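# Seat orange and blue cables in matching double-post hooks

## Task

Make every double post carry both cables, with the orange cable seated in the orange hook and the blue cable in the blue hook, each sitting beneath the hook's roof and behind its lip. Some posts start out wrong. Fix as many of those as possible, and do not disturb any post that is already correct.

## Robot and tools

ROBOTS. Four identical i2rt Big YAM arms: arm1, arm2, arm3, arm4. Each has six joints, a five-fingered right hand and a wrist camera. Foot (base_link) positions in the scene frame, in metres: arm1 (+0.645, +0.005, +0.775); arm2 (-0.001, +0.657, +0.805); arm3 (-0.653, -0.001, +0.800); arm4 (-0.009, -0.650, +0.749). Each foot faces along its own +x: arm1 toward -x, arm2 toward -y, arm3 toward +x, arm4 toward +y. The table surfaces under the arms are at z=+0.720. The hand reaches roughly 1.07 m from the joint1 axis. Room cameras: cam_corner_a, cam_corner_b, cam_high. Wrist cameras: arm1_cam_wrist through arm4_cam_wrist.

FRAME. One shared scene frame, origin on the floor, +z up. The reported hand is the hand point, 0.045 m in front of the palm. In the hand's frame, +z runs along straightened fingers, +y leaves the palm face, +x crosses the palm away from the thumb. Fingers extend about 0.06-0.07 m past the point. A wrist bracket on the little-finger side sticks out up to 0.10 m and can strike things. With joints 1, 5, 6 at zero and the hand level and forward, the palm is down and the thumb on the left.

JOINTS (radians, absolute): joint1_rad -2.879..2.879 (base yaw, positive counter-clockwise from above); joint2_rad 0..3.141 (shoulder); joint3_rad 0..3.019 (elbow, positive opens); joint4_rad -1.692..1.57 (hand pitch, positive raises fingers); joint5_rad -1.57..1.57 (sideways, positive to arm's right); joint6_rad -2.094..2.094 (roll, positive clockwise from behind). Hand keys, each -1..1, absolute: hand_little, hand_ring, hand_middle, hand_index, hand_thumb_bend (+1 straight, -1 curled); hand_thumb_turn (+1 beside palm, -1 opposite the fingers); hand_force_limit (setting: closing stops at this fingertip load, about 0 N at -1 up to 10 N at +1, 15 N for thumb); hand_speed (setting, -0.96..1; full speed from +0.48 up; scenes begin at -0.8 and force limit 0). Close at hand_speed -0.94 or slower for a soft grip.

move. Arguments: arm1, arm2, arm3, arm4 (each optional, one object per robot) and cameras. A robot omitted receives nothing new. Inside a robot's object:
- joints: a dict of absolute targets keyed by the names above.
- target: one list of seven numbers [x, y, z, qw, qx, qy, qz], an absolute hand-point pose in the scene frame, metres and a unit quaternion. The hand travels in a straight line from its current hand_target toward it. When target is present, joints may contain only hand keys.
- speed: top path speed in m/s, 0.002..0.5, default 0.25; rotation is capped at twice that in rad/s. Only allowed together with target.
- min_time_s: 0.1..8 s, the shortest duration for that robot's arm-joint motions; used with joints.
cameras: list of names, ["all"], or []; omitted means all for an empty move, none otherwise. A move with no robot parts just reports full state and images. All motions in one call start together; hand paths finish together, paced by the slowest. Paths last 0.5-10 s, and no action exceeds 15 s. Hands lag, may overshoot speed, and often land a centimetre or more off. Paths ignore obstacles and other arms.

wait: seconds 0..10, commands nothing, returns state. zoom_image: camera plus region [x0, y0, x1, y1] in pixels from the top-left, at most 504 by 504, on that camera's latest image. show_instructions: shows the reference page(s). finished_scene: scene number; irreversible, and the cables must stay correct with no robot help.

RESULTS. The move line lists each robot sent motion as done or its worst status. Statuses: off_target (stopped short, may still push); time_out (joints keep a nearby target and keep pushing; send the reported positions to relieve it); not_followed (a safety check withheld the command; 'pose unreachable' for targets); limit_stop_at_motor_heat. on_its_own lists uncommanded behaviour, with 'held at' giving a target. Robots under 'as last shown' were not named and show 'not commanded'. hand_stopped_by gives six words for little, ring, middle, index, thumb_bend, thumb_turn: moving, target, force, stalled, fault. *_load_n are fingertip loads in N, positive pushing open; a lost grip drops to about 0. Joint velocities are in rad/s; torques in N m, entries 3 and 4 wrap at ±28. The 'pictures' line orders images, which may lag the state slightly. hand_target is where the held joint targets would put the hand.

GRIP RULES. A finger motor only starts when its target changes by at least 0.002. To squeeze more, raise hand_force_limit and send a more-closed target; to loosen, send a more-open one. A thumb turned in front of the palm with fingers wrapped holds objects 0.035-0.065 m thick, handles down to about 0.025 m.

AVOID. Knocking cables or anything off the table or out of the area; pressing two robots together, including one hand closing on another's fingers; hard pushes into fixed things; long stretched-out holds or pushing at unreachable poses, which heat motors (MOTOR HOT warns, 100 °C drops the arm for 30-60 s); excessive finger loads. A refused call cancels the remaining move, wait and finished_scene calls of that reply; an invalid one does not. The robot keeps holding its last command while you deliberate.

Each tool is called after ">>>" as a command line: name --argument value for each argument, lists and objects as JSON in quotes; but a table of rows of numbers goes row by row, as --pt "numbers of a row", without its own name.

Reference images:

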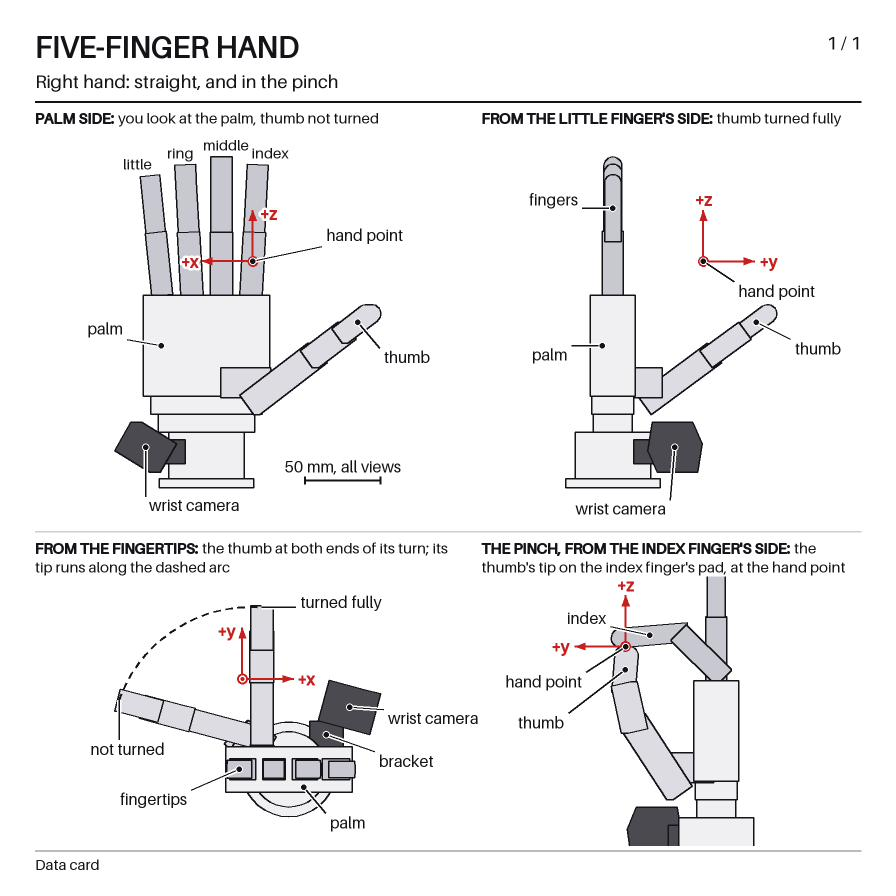

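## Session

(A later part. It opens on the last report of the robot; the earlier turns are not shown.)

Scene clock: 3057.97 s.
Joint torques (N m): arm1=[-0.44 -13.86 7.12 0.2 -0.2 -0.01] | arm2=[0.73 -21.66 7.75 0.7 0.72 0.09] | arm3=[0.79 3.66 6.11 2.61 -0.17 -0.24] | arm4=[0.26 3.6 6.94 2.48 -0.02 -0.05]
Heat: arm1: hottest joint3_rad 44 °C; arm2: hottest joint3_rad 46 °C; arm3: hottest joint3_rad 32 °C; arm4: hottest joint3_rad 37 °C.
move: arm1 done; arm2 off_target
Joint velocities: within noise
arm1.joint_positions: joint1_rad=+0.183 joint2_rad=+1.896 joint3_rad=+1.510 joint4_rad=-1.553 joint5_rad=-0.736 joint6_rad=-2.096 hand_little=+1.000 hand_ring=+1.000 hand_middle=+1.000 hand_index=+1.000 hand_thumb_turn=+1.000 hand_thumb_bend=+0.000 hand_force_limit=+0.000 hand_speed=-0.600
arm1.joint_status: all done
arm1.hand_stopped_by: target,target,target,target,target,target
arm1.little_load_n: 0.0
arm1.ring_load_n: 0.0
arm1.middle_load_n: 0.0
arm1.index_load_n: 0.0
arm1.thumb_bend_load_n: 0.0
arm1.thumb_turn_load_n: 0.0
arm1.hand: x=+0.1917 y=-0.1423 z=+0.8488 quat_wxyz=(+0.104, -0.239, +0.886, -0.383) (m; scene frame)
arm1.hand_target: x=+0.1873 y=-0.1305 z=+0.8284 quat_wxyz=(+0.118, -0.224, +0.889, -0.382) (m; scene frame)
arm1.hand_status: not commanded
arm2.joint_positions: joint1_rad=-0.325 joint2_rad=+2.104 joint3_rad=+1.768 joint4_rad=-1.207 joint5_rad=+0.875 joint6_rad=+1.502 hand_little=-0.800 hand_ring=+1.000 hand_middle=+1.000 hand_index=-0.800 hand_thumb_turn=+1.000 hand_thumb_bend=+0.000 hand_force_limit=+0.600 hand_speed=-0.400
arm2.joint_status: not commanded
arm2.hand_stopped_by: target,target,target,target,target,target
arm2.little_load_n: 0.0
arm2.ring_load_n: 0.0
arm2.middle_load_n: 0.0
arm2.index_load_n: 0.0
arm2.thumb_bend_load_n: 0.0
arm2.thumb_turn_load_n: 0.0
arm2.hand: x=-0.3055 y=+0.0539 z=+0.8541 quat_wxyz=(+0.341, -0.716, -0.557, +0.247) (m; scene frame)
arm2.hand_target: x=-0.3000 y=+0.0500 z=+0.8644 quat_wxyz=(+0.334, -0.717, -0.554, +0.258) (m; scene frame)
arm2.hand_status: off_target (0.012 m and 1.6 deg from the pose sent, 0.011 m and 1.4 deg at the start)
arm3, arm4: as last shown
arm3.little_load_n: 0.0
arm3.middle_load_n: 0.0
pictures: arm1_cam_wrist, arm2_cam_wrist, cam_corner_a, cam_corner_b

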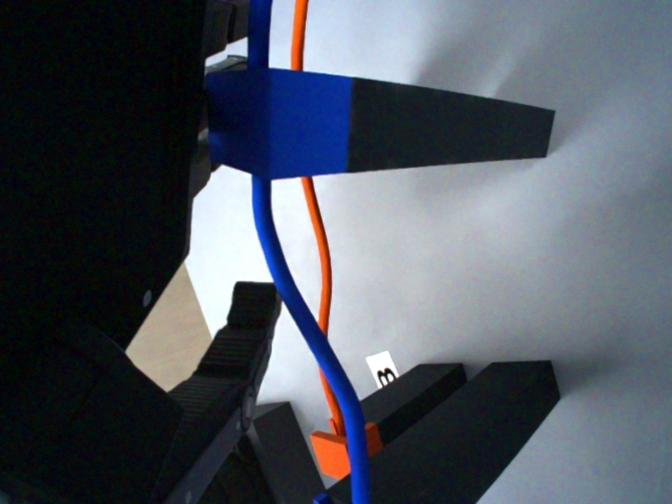

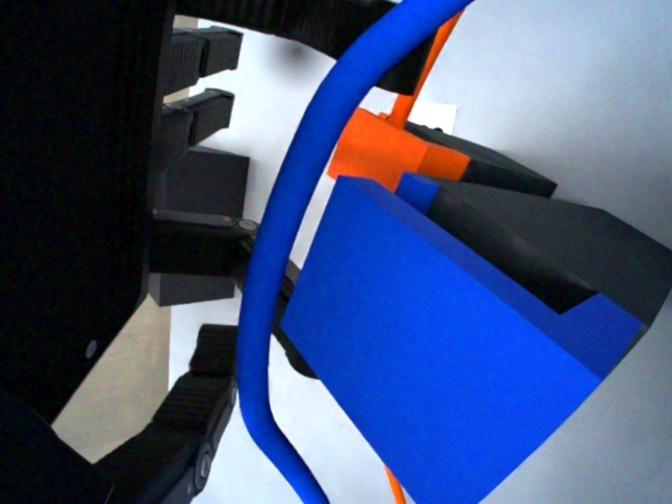

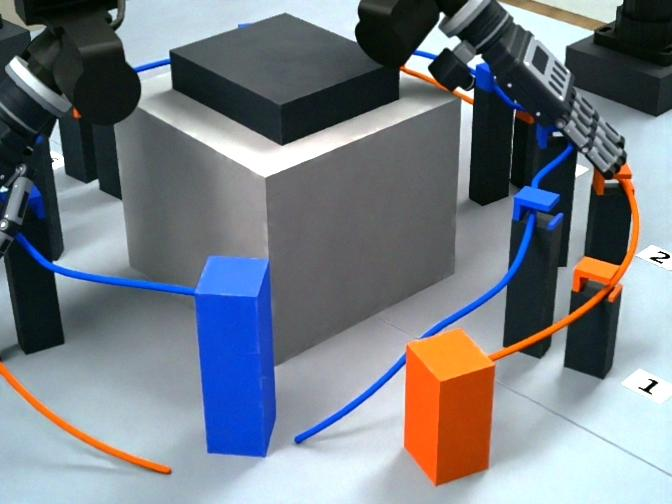

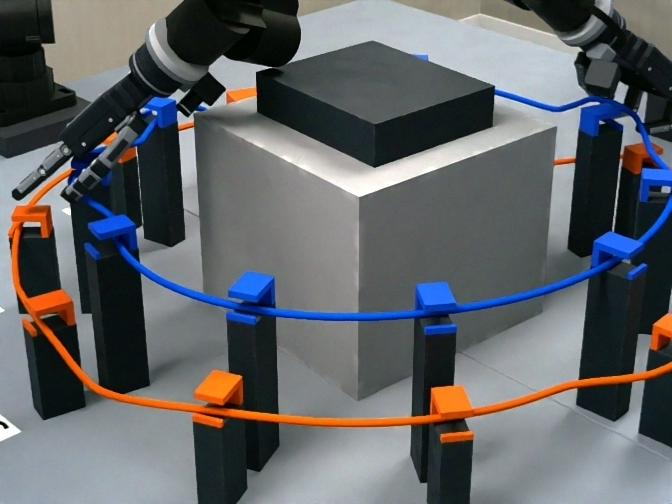

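>>> move --arm1 '{"target": [0.1935, -0.1420, 0.9600, -0.104, 0.239, -0.886, 0.383], "speed": 0.08}' --arm2 '{"target": [-0.2800, 0.045, 0.855, -0.3344, 0.7171, 0.5542, -0.2584], "speed": 0.06}' --cameras '["cam_corner_a", "cam_corner_b", "arm1_cam_wrist", "arm2_cam_wrist"]'

>>> zoom_image --camera "cam_corner_b" --region '[572, 80, 672, 180]'

>>> zoom_image --camera "cam_corner_a" --region '[520, 70, 672, 220]'

>>> zoom_image --camera "cam_corner_b" --region '[0, 120, 130, 250]'

>>> zoom_image --camera "arm1_cam_wrist" --region '[180, 0, 672, 504]'

Scene clock: 3118.57 s.
Joint torques (N m): arm1=[1.61 -16.97 9.63 -0.08 -0.68 0.08] | arm2=[0.91 -20.07 7.56 0.08 0.75 0.05] | arm3=[0.32 3.43 6.08 2.56 -0.18 -0.25] | arm4=[0.03 3.66 6.98 2.52 -0.03 -0.06]
Heat: arm1: hottest joint3_rad 44 °C; arm2: hottest joint3_rad 46 °C; arm3: hottest joint3_rad 32 °C; arm4: hottest joint3_rad 37 °C.
move: arm1 off_target; arm2 done
Joint velocities: within noise
arm1.joint_positions: joint1_rad=+0.179 joint2_rad=+1.753 joint3_rad=+1.583 joint4_rad=-1.686 joint5_rad=-0.731 joint6_rad=-2.030 hand_little=+1.000 hand_ring=+1.000 hand_middle=+1.000 hand_index=+1.000 hand_thumb_turn=+1.000 hand_thumb_bend=+0.000 hand_force_limit=+0.000 hand_speed=-0.600
arm1.joint_status: not commanded
arm1.hand_stopped_by: target,target,target,target,target,target
arm1.little_load_n: 0.0
arm1.ring_load_n: 0.0
arm1.middle_load_n: 0.0
arm1.index_load_n: 0.0
arm1.thumb_bend_load_n: -0.5
arm1.thumb_turn_load_n: 0.0
arm1.hand: x=+0.2013 y=-0.1376 z=+0.9450 quat_wxyz=(+0.079, -0.224, +0.896, -0.374) (m; scene frame)
arm1.hand_target: x=+0.1942 y=-0.1422 z=+0.9593 quat_wxyz=(+0.068, -0.228, +0.897, -0.373) (m; scene frame)
arm1.hand_status: off_target (0.017 m and 3.7 deg from the pose sent, 0.111 m and 0.0 deg at the start; a joint's target at an end of its range on 42 of 71 steps)
arm2.joint_positions: joint1_rad=-0.292 joint2_rad=+2.104 joint3_rad=+1.768 joint4_rad=-1.212 joint5_rad=+0.875 joint6_rad=+1.553 hand_little=-0.800 hand_ring=+1.000 hand_middle=+1.000 hand_index=-0.800 hand_thumb_turn=+1.000 hand_thumb_bend=+0.000 hand_force_limit=+0.600 hand_speed=-0.400
arm2.joint_status: not commanded
arm2.hand_stopped_by: target,target,target,target,target,target
arm2.little_load_n: 0.0
arm2.ring_load_n: 0.0
arm2.middle_load_n: 0.0
arm2.index_load_n: 0.0
arm2.thumb_bend_load_n: 0.0
arm2.thumb_turn_load_n: 0.0
arm2.hand: x=-0.2868 y=+0.0426 z=+0.8553 quat_wxyz=(+0.332, -0.720, -0.552, +0.259) (m; scene frame)
arm2.hand_target: x=-0.2801 y=+0.0449 z=+0.8549 quat_wxyz=(+0.334, -0.717, -0.554, +0.258) (m; scene frame)
arm2.hand_status: done (0.007 m and 0.5 deg from the pose sent, 0.027 m and 1.6 deg at the start)
arm3, arm4: as last shown
pictures: arm1_cam_wrist, arm2_cam_wrist, cam_corner_a, cam_corner_b

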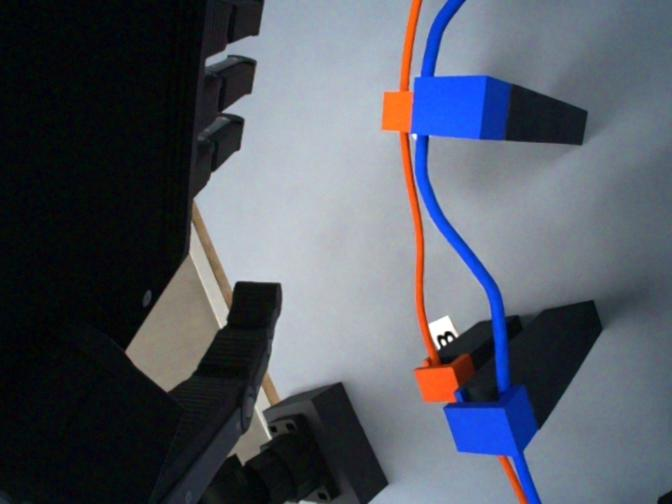

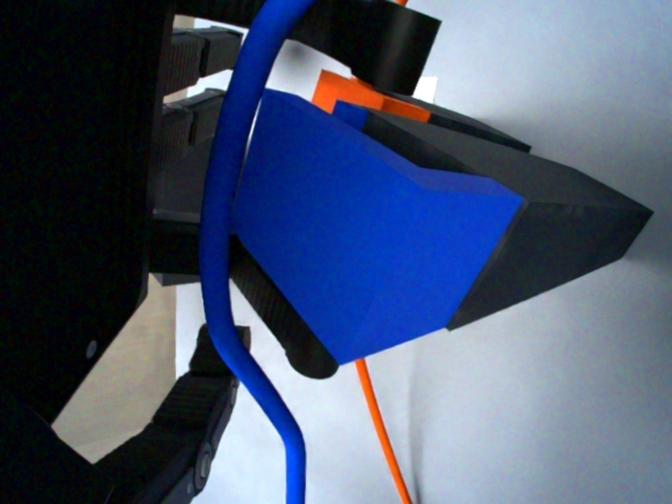

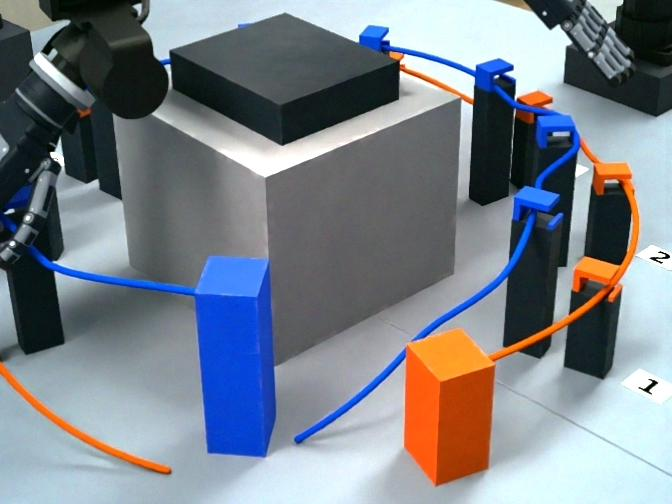

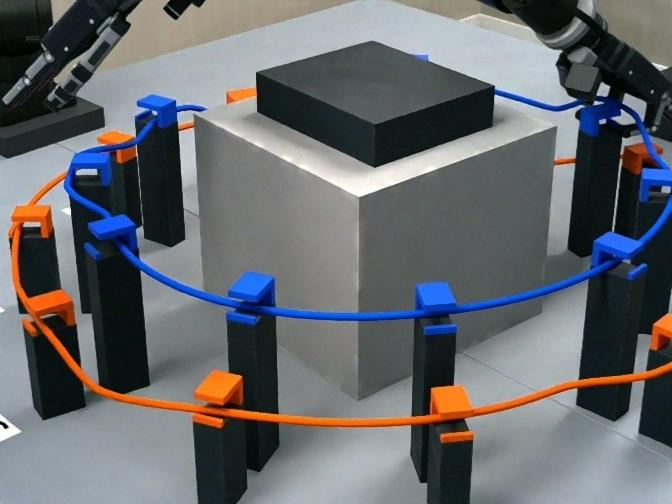

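Scaled by 5.040.

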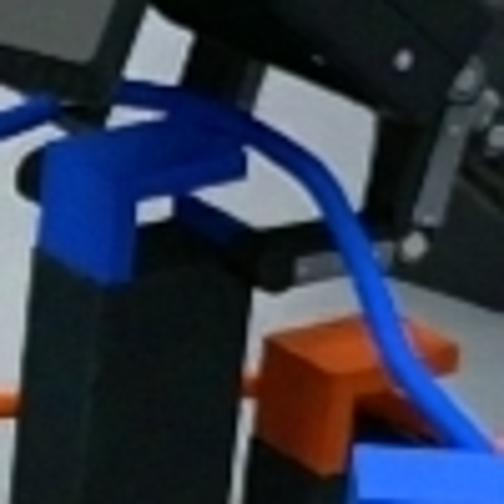

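Scaled by 3.316.

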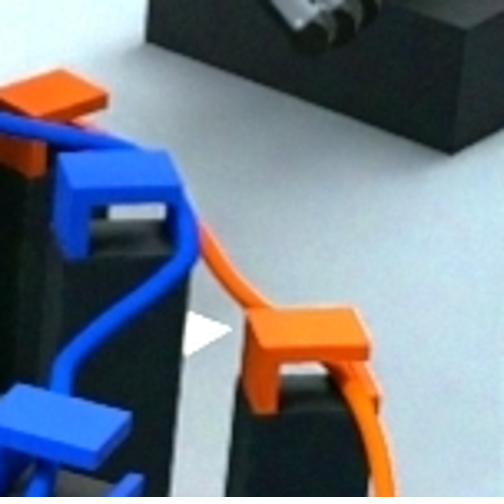

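Scaled by 3.877.

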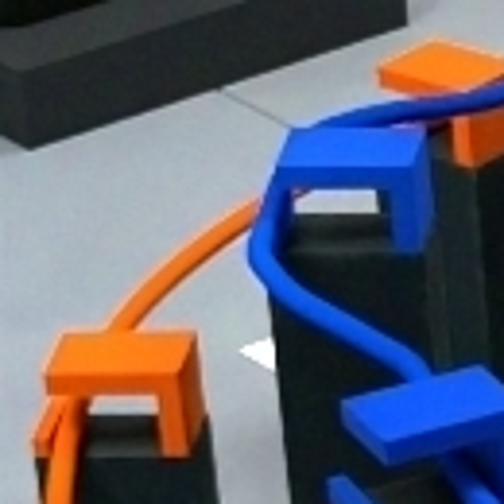

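Scaled by 1.000.

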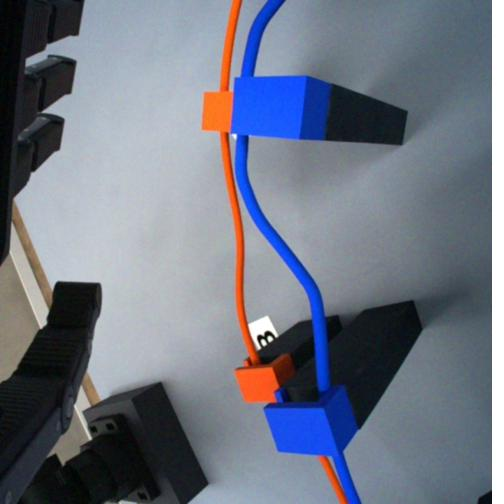

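>>> move --arm1 '{"target": [0.2280, -0.1610, 0.9300, -0.1377, 0.2484, -0.8586, 0.4248], "speed": 0.1, "joints": {"hand_little": 0, "hand_index": 0, "hand_speed": -0.3}}' --arm2 '{"target": [-0.2801, 0.0449, 0.843, -0.3344, 0.7171, 0.5542, -0.2584], "speed": 0.06}' --cameras '["cam_corner_a", "cam_corner_b", "arm1_cam_wrist", "arm2_cam_wrist"]'

>>> zoom_image --camera "cam_corner_b" --region '[572, 80, 672, 180]'

>>> zoom_image --camera "arm2_cam_wrist" --region '[130, 0, 500, 400]'

>>> zoom_image --camera "cam_corner_a" --region '[520, 70, 672, 220]'

>>> zoom_image --camera "cam_corner_b" --region '[0, 80, 130, 250]'

Scene clock: 3174.00 s.
Joint torques (N m): arm1=[1.9 -16.32 6.37 -0.18 -0.71 -0.11] | arm2=[1.03 -18.78 7.65 0.7 0.74 0.11] | arm3=[0.32 3.25 6.01 2.62 -0.17 -0.17] | arm4=[0.38 3.66 6.91 2.52 -0.01 -0.06]
Heat: arm1: hottest joint3_rad 48 °C; arm2: hottest joint3_rad 45 °C; arm3: hottest joint3_rad 32 °C; arm4: hottest joint3_rad 37 °C.
move: arm1 off_target; arm2 done
Joint velocities: within noise
arm1.joint_positions: joint1_rad=+0.198 joint2_rad=+1.753 joint3_rad=+1.515 joint4_rad=-1.686 joint5_rad=-0.806 joint6_rad=-2.080 hand_little=+0.000 hand_ring=+1.000 hand_middle=+1.000 hand_index=+0.000 hand_thumb_turn=+1.000 hand_thumb_bend=+0.000 hand_force_limit=+0.000 hand_speed=-0.300
arm1.joint_status: all done
arm1.hand_stopped_by: target,target,target,target,target,target
arm1.little_load_n: 0.0
arm1.ring_load_n: 0.0
arm1.middle_load_n: 0.0
arm1.index_load_n: 0.0
arm1.thumb_bend_load_n: 0.0
arm1.thumb_turn_load_n: 0.0
arm1.hand: x=+0.2232 y=-0.1569 z=+0.9304 quat_wxyz=(+0.096, -0.231, +0.876, -0.412) (m; scene frame)
arm1.hand_target: x=+0.2282 y=-0.1614 z=+0.9294 quat_wxyz=(+0.103, -0.237, +0.873, -0.414) (m; scene frame)
arm1.hand_status: off_target (0.006 m and 5.7 deg from the pose sent, 0.039 m and 10.3 deg at the start; a joint's target at an end of its range on 48 of 48 steps)
arm2.joint_positions: joint1_rad=-0.292 joint2_rad=+2.104 joint3_rad=+1.753 joint4_rad=-1.204 joint5_rad=+0.876 joint6_rad=+1.553 hand_little=-0.800 hand_ring=+1.000 hand_middle=+1.000 hand_index=-0.800 hand_thumb_turn=+1.000 hand_thumb_bend=+0.000 hand_force_limit=+0.600 hand_speed=-0.400
arm2.joint_status: not commanded
arm2.hand_stopped_by: target,target,target,target,target,target
arm2.little_load_n: 0.0
arm2.ring_load_n: 0.0
arm2.middle_load_n: 0.0
arm2.index_load_n: 0.0
arm2.thumb_bend_load_n: 0.0
arm2.thumb_turn_load_n: 0.0
arm2.hand: x=-0.2858 y=+0.0462 z=+0.8496 quat_wxyz=(+0.334, -0.719, -0.553, +0.257) (m; scene frame)
arm2.hand_target: x=-0.2801 y=+0.0450 z=+0.8430 quat_wxyz=(+0.334, -0.717, -0.554, +0.258) (m; scene frame)
arm2.hand_status: done (0.009 m and 0.3 deg from the pose sent, 0.014 m and 0.5 deg at the start)
arm3, arm4: as last shown
arm4.middle_load_n: 0.5
pictures: arm1_cam_wrist, arm2_cam_wrist, cam_corner_a, cam_corner_b

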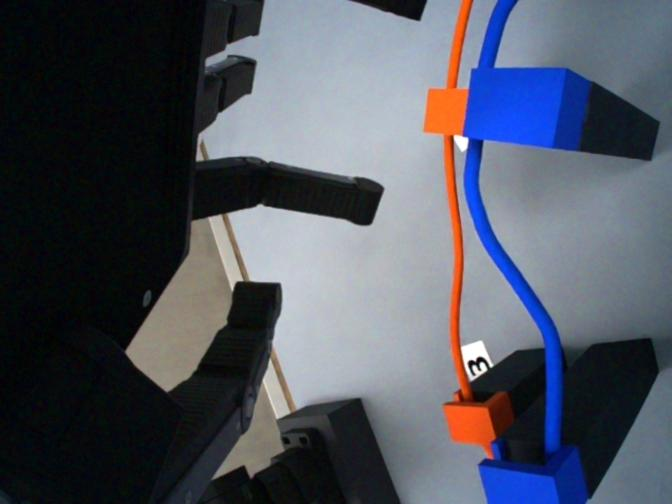

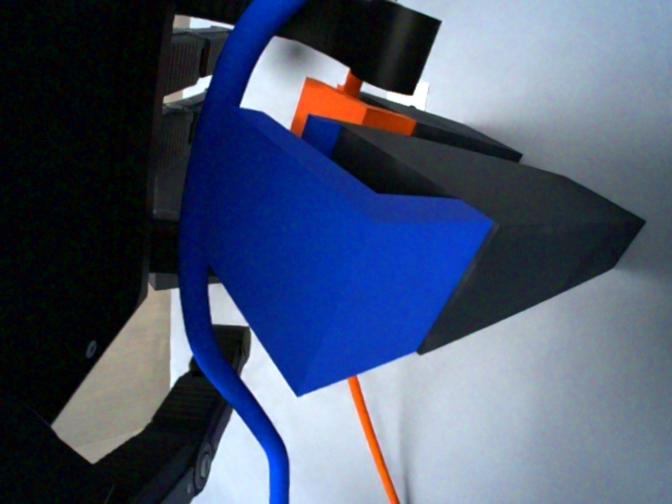

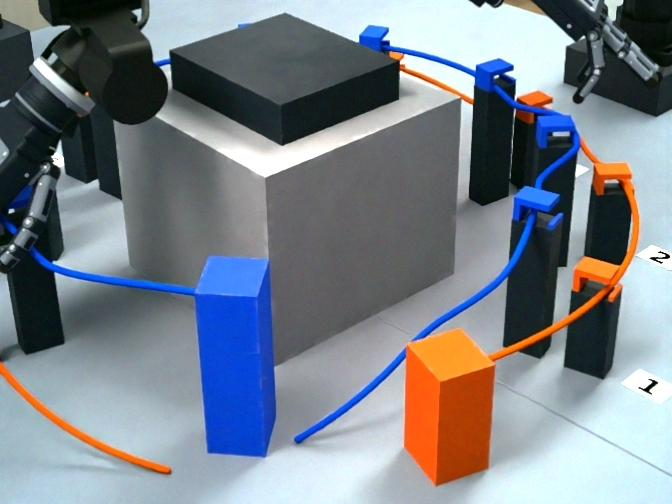

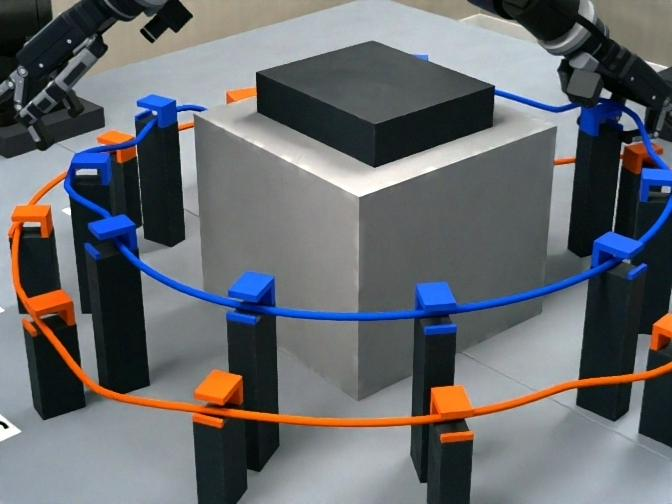

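Scaled by 5.040.

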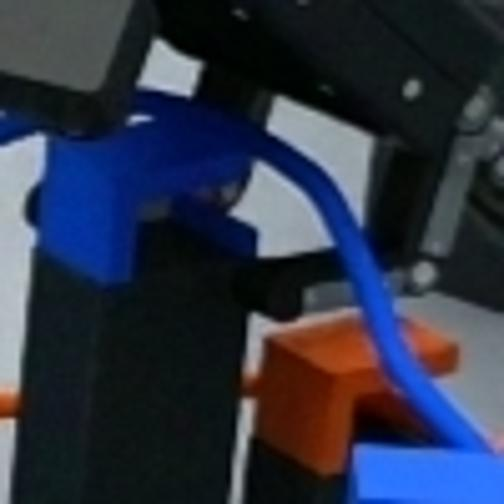

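Scaled by 1.260 from the camera's 672x504 image, which has a finer 960x720 frame.

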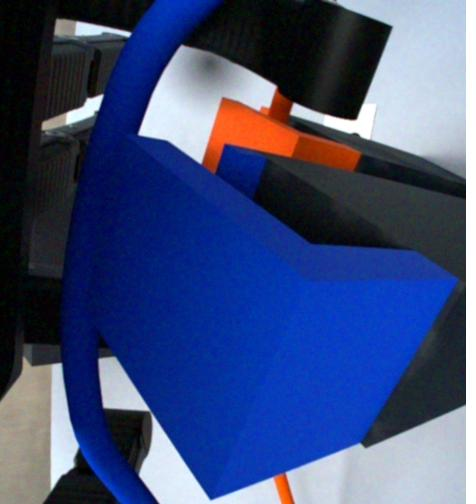

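Scaled by 3.316.

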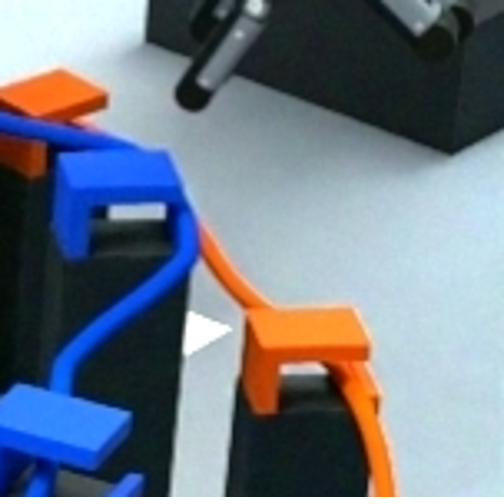

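Scaled by 2.965.

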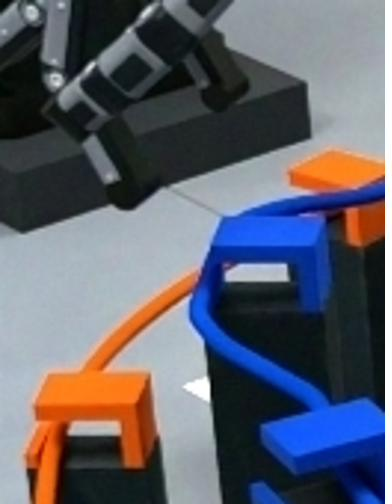

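>>> move --arm1 '{"target": [0.2410, -0.1740, 0.9030, -0.1377, 0.2484, -0.8586, 0.4248], "speed": 0.1}' --arm2 '{"target": [-0.2801, 0.0449, 0.834, -0.3344, 0.7171, 0.5542, -0.2584], "speed": 0.06}' --cameras '["cam_corner_a", "cam_corner_b", "arm1_cam_wrist", "arm2_cam_wrist"]'

>>> zoom_image --camera "cam_corner_b" --region '[572, 80, 672, 180]'

>>> zoom_image --camera "arm2_cam_wrist" --region '[130, 0, 500, 400]'

>>> zoom_image --camera "cam_corner_b" --region '[0, 80, 130, 250]'

Scene clock: 3218.57 s.
Joint torques (N m): arm1=[1.79 -14.86 6.28 0.24 -0.71 -0.1] | arm2=[0.56 -18.02 7.58 0.7 0.74 0.07] | arm3=[0.56 3.14 6 2.67 -0.16 -0.24] | arm4=[0.32 3.66 6.94 2.47 -0.02 -0.05]
Heat: arm1: hottest joint3_rad 45 °C; arm2: hottest joint3_rad 43 °C; arm3: hottest joint3_rad 32 °C; arm4: hottest joint3_rad 37 °C.
move: arm1 off_target; arm2 off_target
Joint velocities: within noise
arm1.joint_positions: joint1_rad=+0.231 joint2_rad=+1.777 joint3_rad=+1.478 joint4_rad=-1.686 joint5_rad=-0.815 joint6_rad=-2.087 hand_little=+0.000 hand_ring=+1.000 hand_middle=+1.000 hand_index=+0.000 hand_thumb_turn=+1.000 hand_thumb_bend=+0.000 hand_force_limit=+0.000 hand_speed=-0.300
arm1.joint_status: not commanded
arm1.hand_stopped_by: target,target,target,target,target,target
arm1.little_load_n: 0.0
arm1.ring_load_n: -0.5
arm1.middle_load_n: 0.0
arm1.index_load_n: 0.0
arm1.thumb_bend_load_n: 0.0
arm1.thumb_turn_load_n: 0.0
arm1.hand: x=+0.2403 y=-0.1703 z=+0.9116 quat_wxyz=(+0.127, -0.235, +0.869, -0.417) (m; scene frame)
arm1.hand_target: x=+0.2412 y=-0.1744 z=+0.9031 quat_wxyz=(+0.134, -0.239, +0.866, -0.418) (m; scene frame)
arm1.hand_status: off_target (0.009 m and 2.4 deg from the pose sent, 0.037 m and 5.7 deg at the start; a joint's target at an end of its range on 33 of 33 steps)
arm2.joint_positions: joint1_rad=-0.292 joint2_rad=+2.104 joint3_rad=+1.743 joint4_rad=-1.185 joint5_rad=+0.876 joint6_rad=+1.553 hand_little=-0.800 hand_ring=+1.000 hand_middle=+1.000 hand_index=-0.800 hand_thumb_turn=+1.000 hand_thumb_bend=+0.000 hand_force_limit=+0.600 hand_speed=-0.400
arm2.joint_status: not commanded
arm2.hand_stopped_by: target,target,target,target,target,target
arm2.little_load_n: 0.0
arm2.ring_load_n: 0.0
arm2.middle_load_n: 0.0
arm2.index_load_n: 0.0
arm2.thumb_bend_load_n: -0.5
arm2.thumb_turn_load_n: 0.0
arm2.hand: x=-0.2860 y=+0.0454 z=+0.8462 quat_wxyz=(+0.332, -0.720, -0.551, +0.260) (m; scene frame)
arm2.hand_target: x=-0.2800 y=+0.0451 z=+0.8340 quat_wxyz=(+0.334, -0.717, -0.554, +0.258) (m; scene frame)
arm2.hand_status: off_target (0.014 m and 0.6 deg from the pose sent, 0.017 m and 0.3 deg at the start)
arm3, arm4: as last shown
arm3.thumb_turn_load_n: -0.5
arm4.middle_load_n: 0.0
pictures: arm1_cam_wrist, arm2_cam_wrist, cam_corner_a, cam_corner_b

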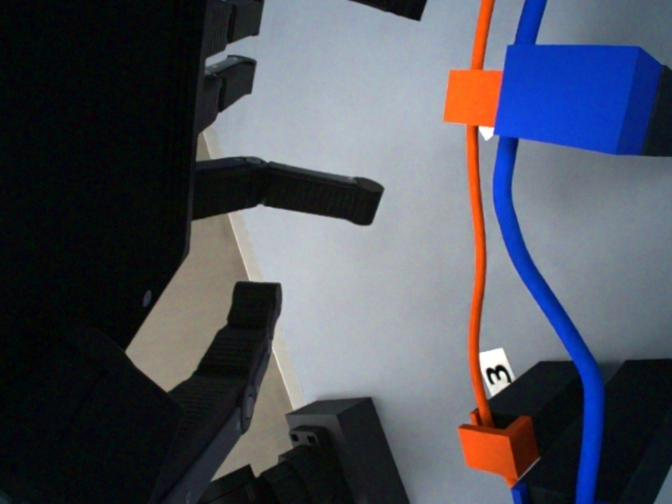

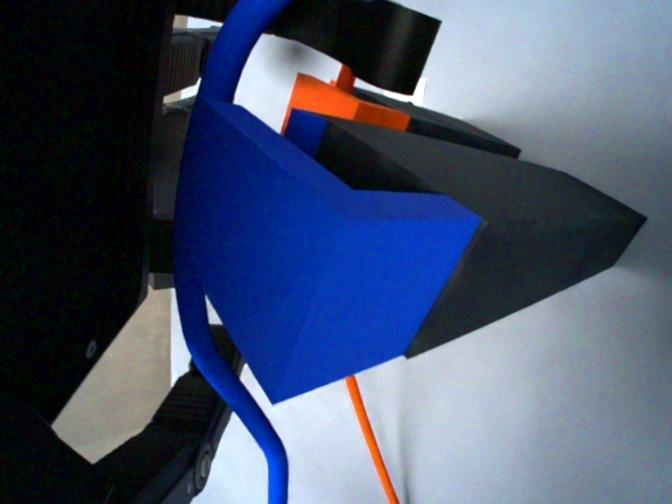

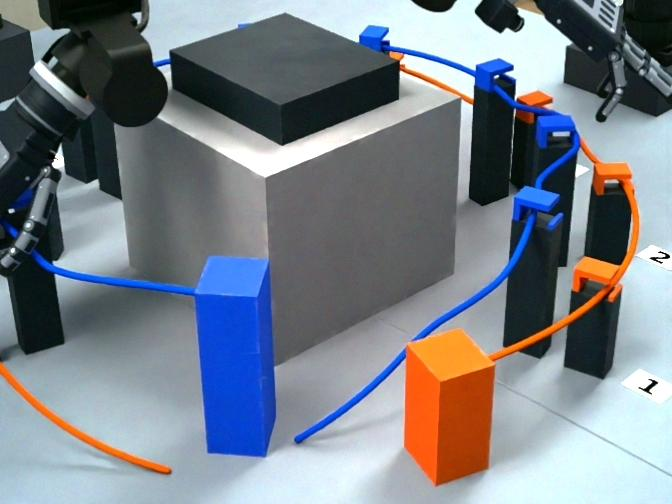

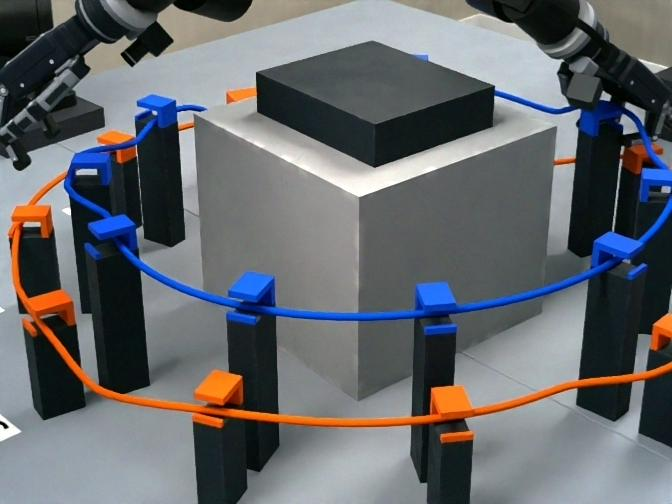

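Scaled by 5.040.

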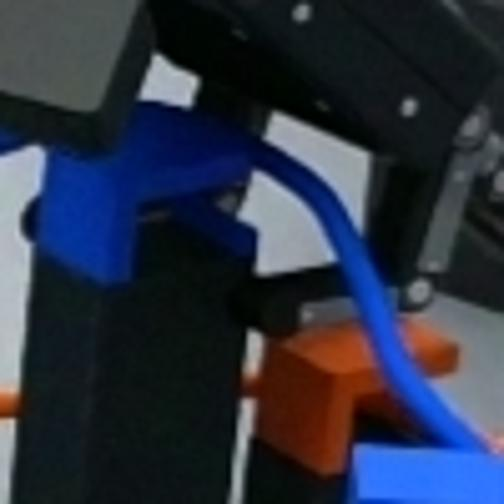

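Scaled by 1.260 from the camera's 672x504 image, which has a finer 960x720 frame.

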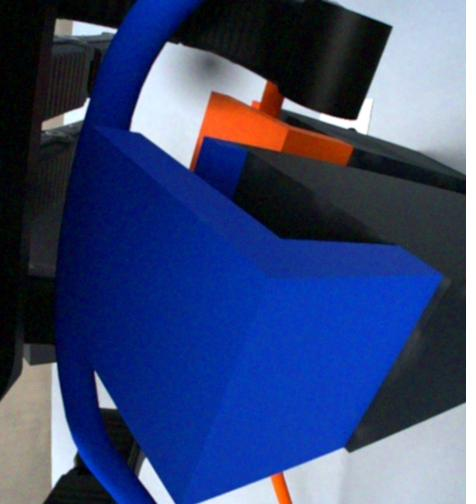

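Scaled by 2.965.

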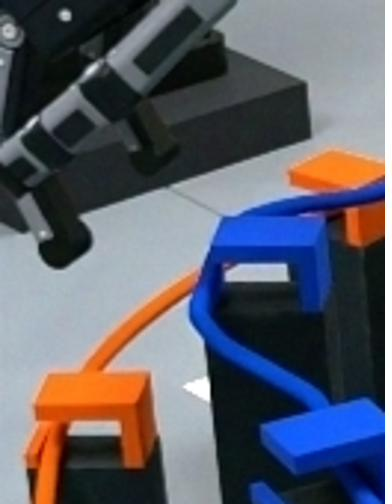

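>>> move --arm1 '{"target": [0.2412, -0.1744, 0.8390, -0.1377, 0.2484, -0.8586, 0.4248], "speed": 0.1}' --arm2 '{"target": [-0.2800, 0.0450, 0.8245, -0.3344, 0.7171, 0.5542, -0.2584], "speed": 0.06}' --cameras '["cam_corner_a", "cam_corner_b", "arm1_cam_wrist", "arm2_cam_wrist"]'

>>> zoom_image --camera "cam_corner_b" --region '[572, 80, 672, 180]'

>>> zoom_image --camera "arm2_cam_wrist" --region '[130, 0, 500, 400]'

>>> zoom_image --camera "cam_corner_b" --region '[0, 120, 130, 250]'

>>> zoom_image --camera "cam_corner_a" --region '[520, 70, 672, 220]'

Scene clock: 3244.20 s.
Joint torques (N m): arm1=[1.73 -15.38 5.9 0.49 -0.68 -0.11] | arm2=[0.91 -18.49 7.53 0.79 0.74 0.08] | arm3=[0.09 3.6 6.01 2.58 -0.17 -0.23] | arm4=[0.15 3.72 6.93 2.5 -0.03 -0.05]
Heat: arm1: hottest joint3_rad 43 °C; arm2: hottest joint3_rad 43 °C; arm3: hottest joint3_rad 32 °C; arm4: hottest joint3_rad 37 °C.
move: arm1 off_target; arm2 off_target
Joint velocities: within noise
arm1.joint_positions: joint1_rad=+0.231 joint2_rad=+1.842 joint3_rad=+1.391 joint4_rad=-1.541 joint5_rad=-0.815 joint6_rad=-2.087 hand_little=+0.000 hand_ring=+1.000 hand_middle=+1.000 hand_index=+0.000 hand_thumb_turn=+1.000 hand_thumb_bend=+0.000 hand_force_limit=+0.000 hand_speed=-0.300
arm1.joint_status: not commanded
arm1.hand_stopped_by: target,target,target,target,target,target
arm1.little_load_n: 0.0
arm1.ring_load_n: 0.0
arm1.middle_load_n: 0.0
arm1.index_load_n: 0.0
arm1.thumb_bend_load_n: 0.0
arm1.thumb_turn_load_n: 0.0
arm1.hand: x=+0.2409 y=-0.1708 z=+0.8480 quat_wxyz=(+0.130, -0.234, +0.869, -0.417) (m; scene frame)
arm1.hand_target: x=+0.2415 y=-0.1748 z=+0.8391 quat_wxyz=(+0.134, -0.239, +0.866, -0.418) (m; scene frame)
arm1.hand_status: off_target (0.010 m and 2.4 deg from the pose sent, 0.073 m and 2.4 deg at the start; a joint's target at an end of its range on 39 of 39 steps)
arm2.joint_positions: joint1_rad=-0.292 joint2_rad=+2.111 joint3_rad=+1.732 joint4_rad=-1.165 joint5_rad=+0.876 joint6_rad=+1.553 hand_little=-0.800 hand_ring=+1.000 hand_middle=+1.000 hand_index=-0.800 hand_thumb_turn=+1.000 hand_thumb_bend=+0.000 hand_force_limit=+0.600 hand_speed=-0.400
arm2.joint_status: not commanded
arm2.hand_stopped_by: target,target,target,target,target,target
arm2.little_load_n: 0.0
arm2.ring_load_n: 0.0
arm2.middle_load_n: 0.0
arm2.index_load_n: 0.0
arm2.thumb_bend_load_n: 0.0
arm2.thumb_turn_load_n: 0.0
arm2.hand: x=-0.2861 y=+0.0450 z=+0.8390 quat_wxyz=(+0.331, -0.721, -0.551, +0.261) (m; scene frame)
arm2.hand_target: x=-0.2799 y=+0.0453 z=+0.8247 quat_wxyz=(+0.334, -0.717, -0.554, +0.258) (m; scene frame)
arm2.hand_status: off_target (0.016 m and 0.8 deg from the pose sent, 0.023 m and 0.6 deg at the start)
arm3, arm4: as last shown
arm3.thumb_turn_load_n: 0.0
arm4.index_load_n: 0.5
pictures: arm1_cam_wrist, arm2_cam_wrist, cam_corner_a, cam_corner_b

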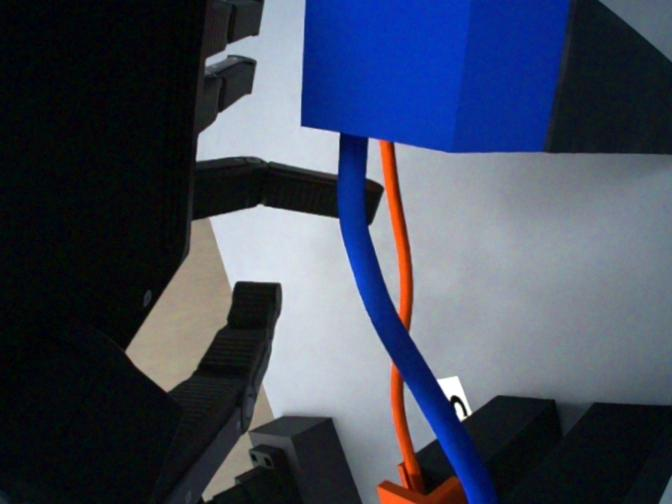

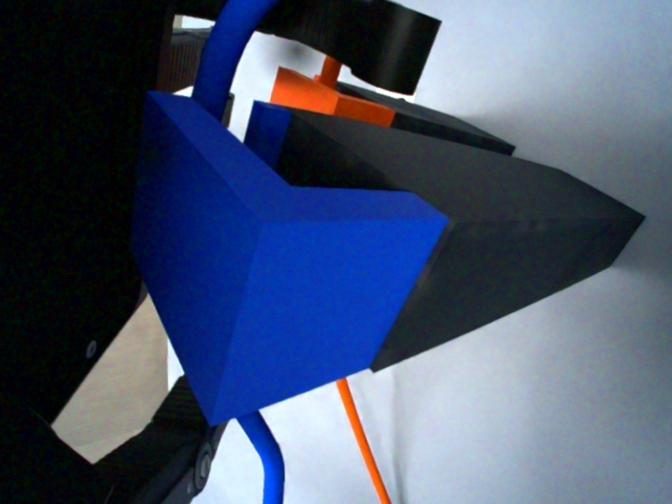

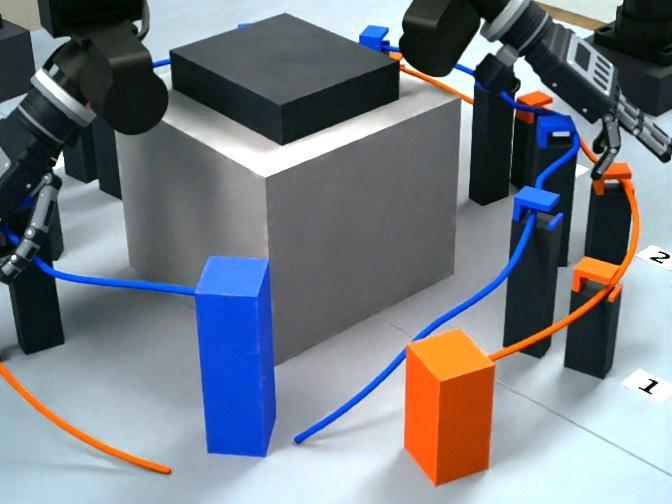

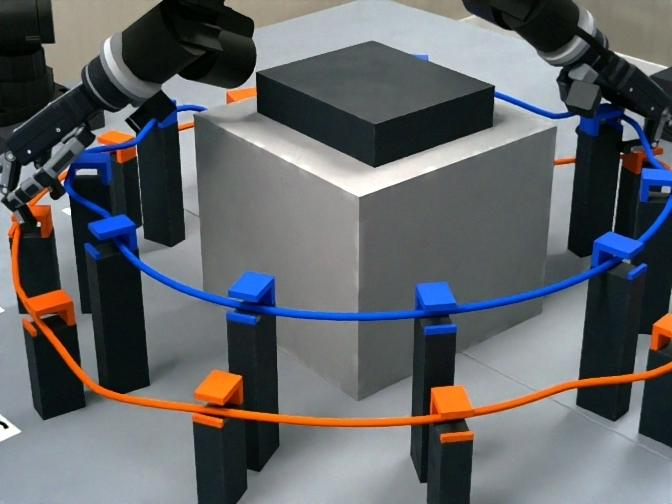

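Scaled by 5.040.

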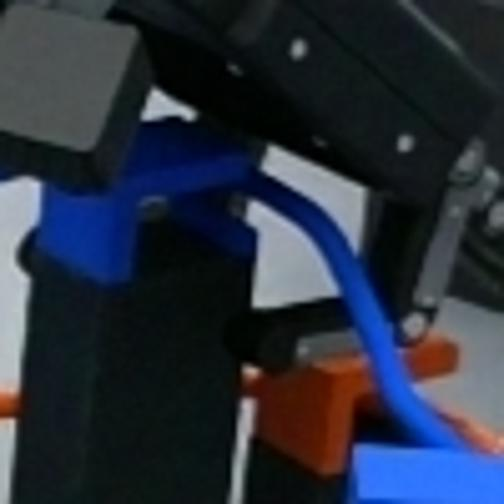

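Scaled by 1.260 from the camera's 672x504 image, which has a finer 960x720 frame.

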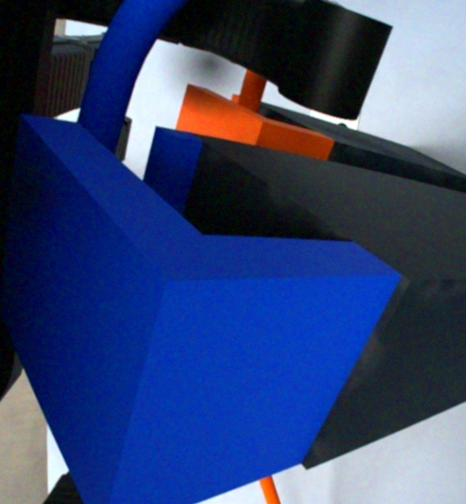

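Scaled by 3.877.

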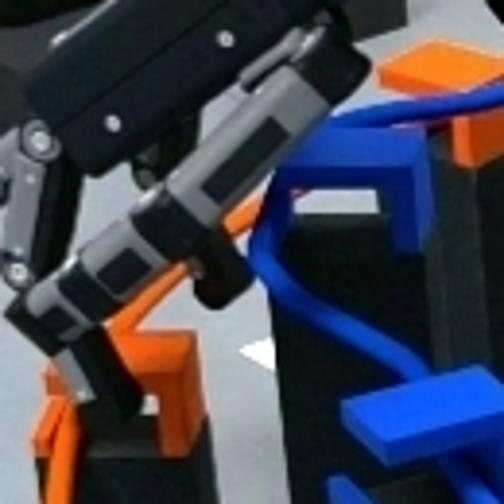

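Scaled by 3.316.

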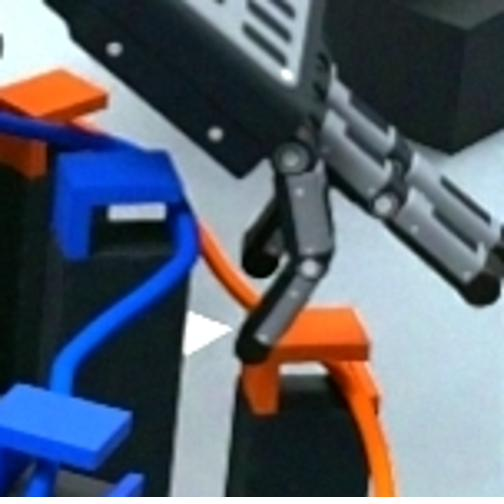

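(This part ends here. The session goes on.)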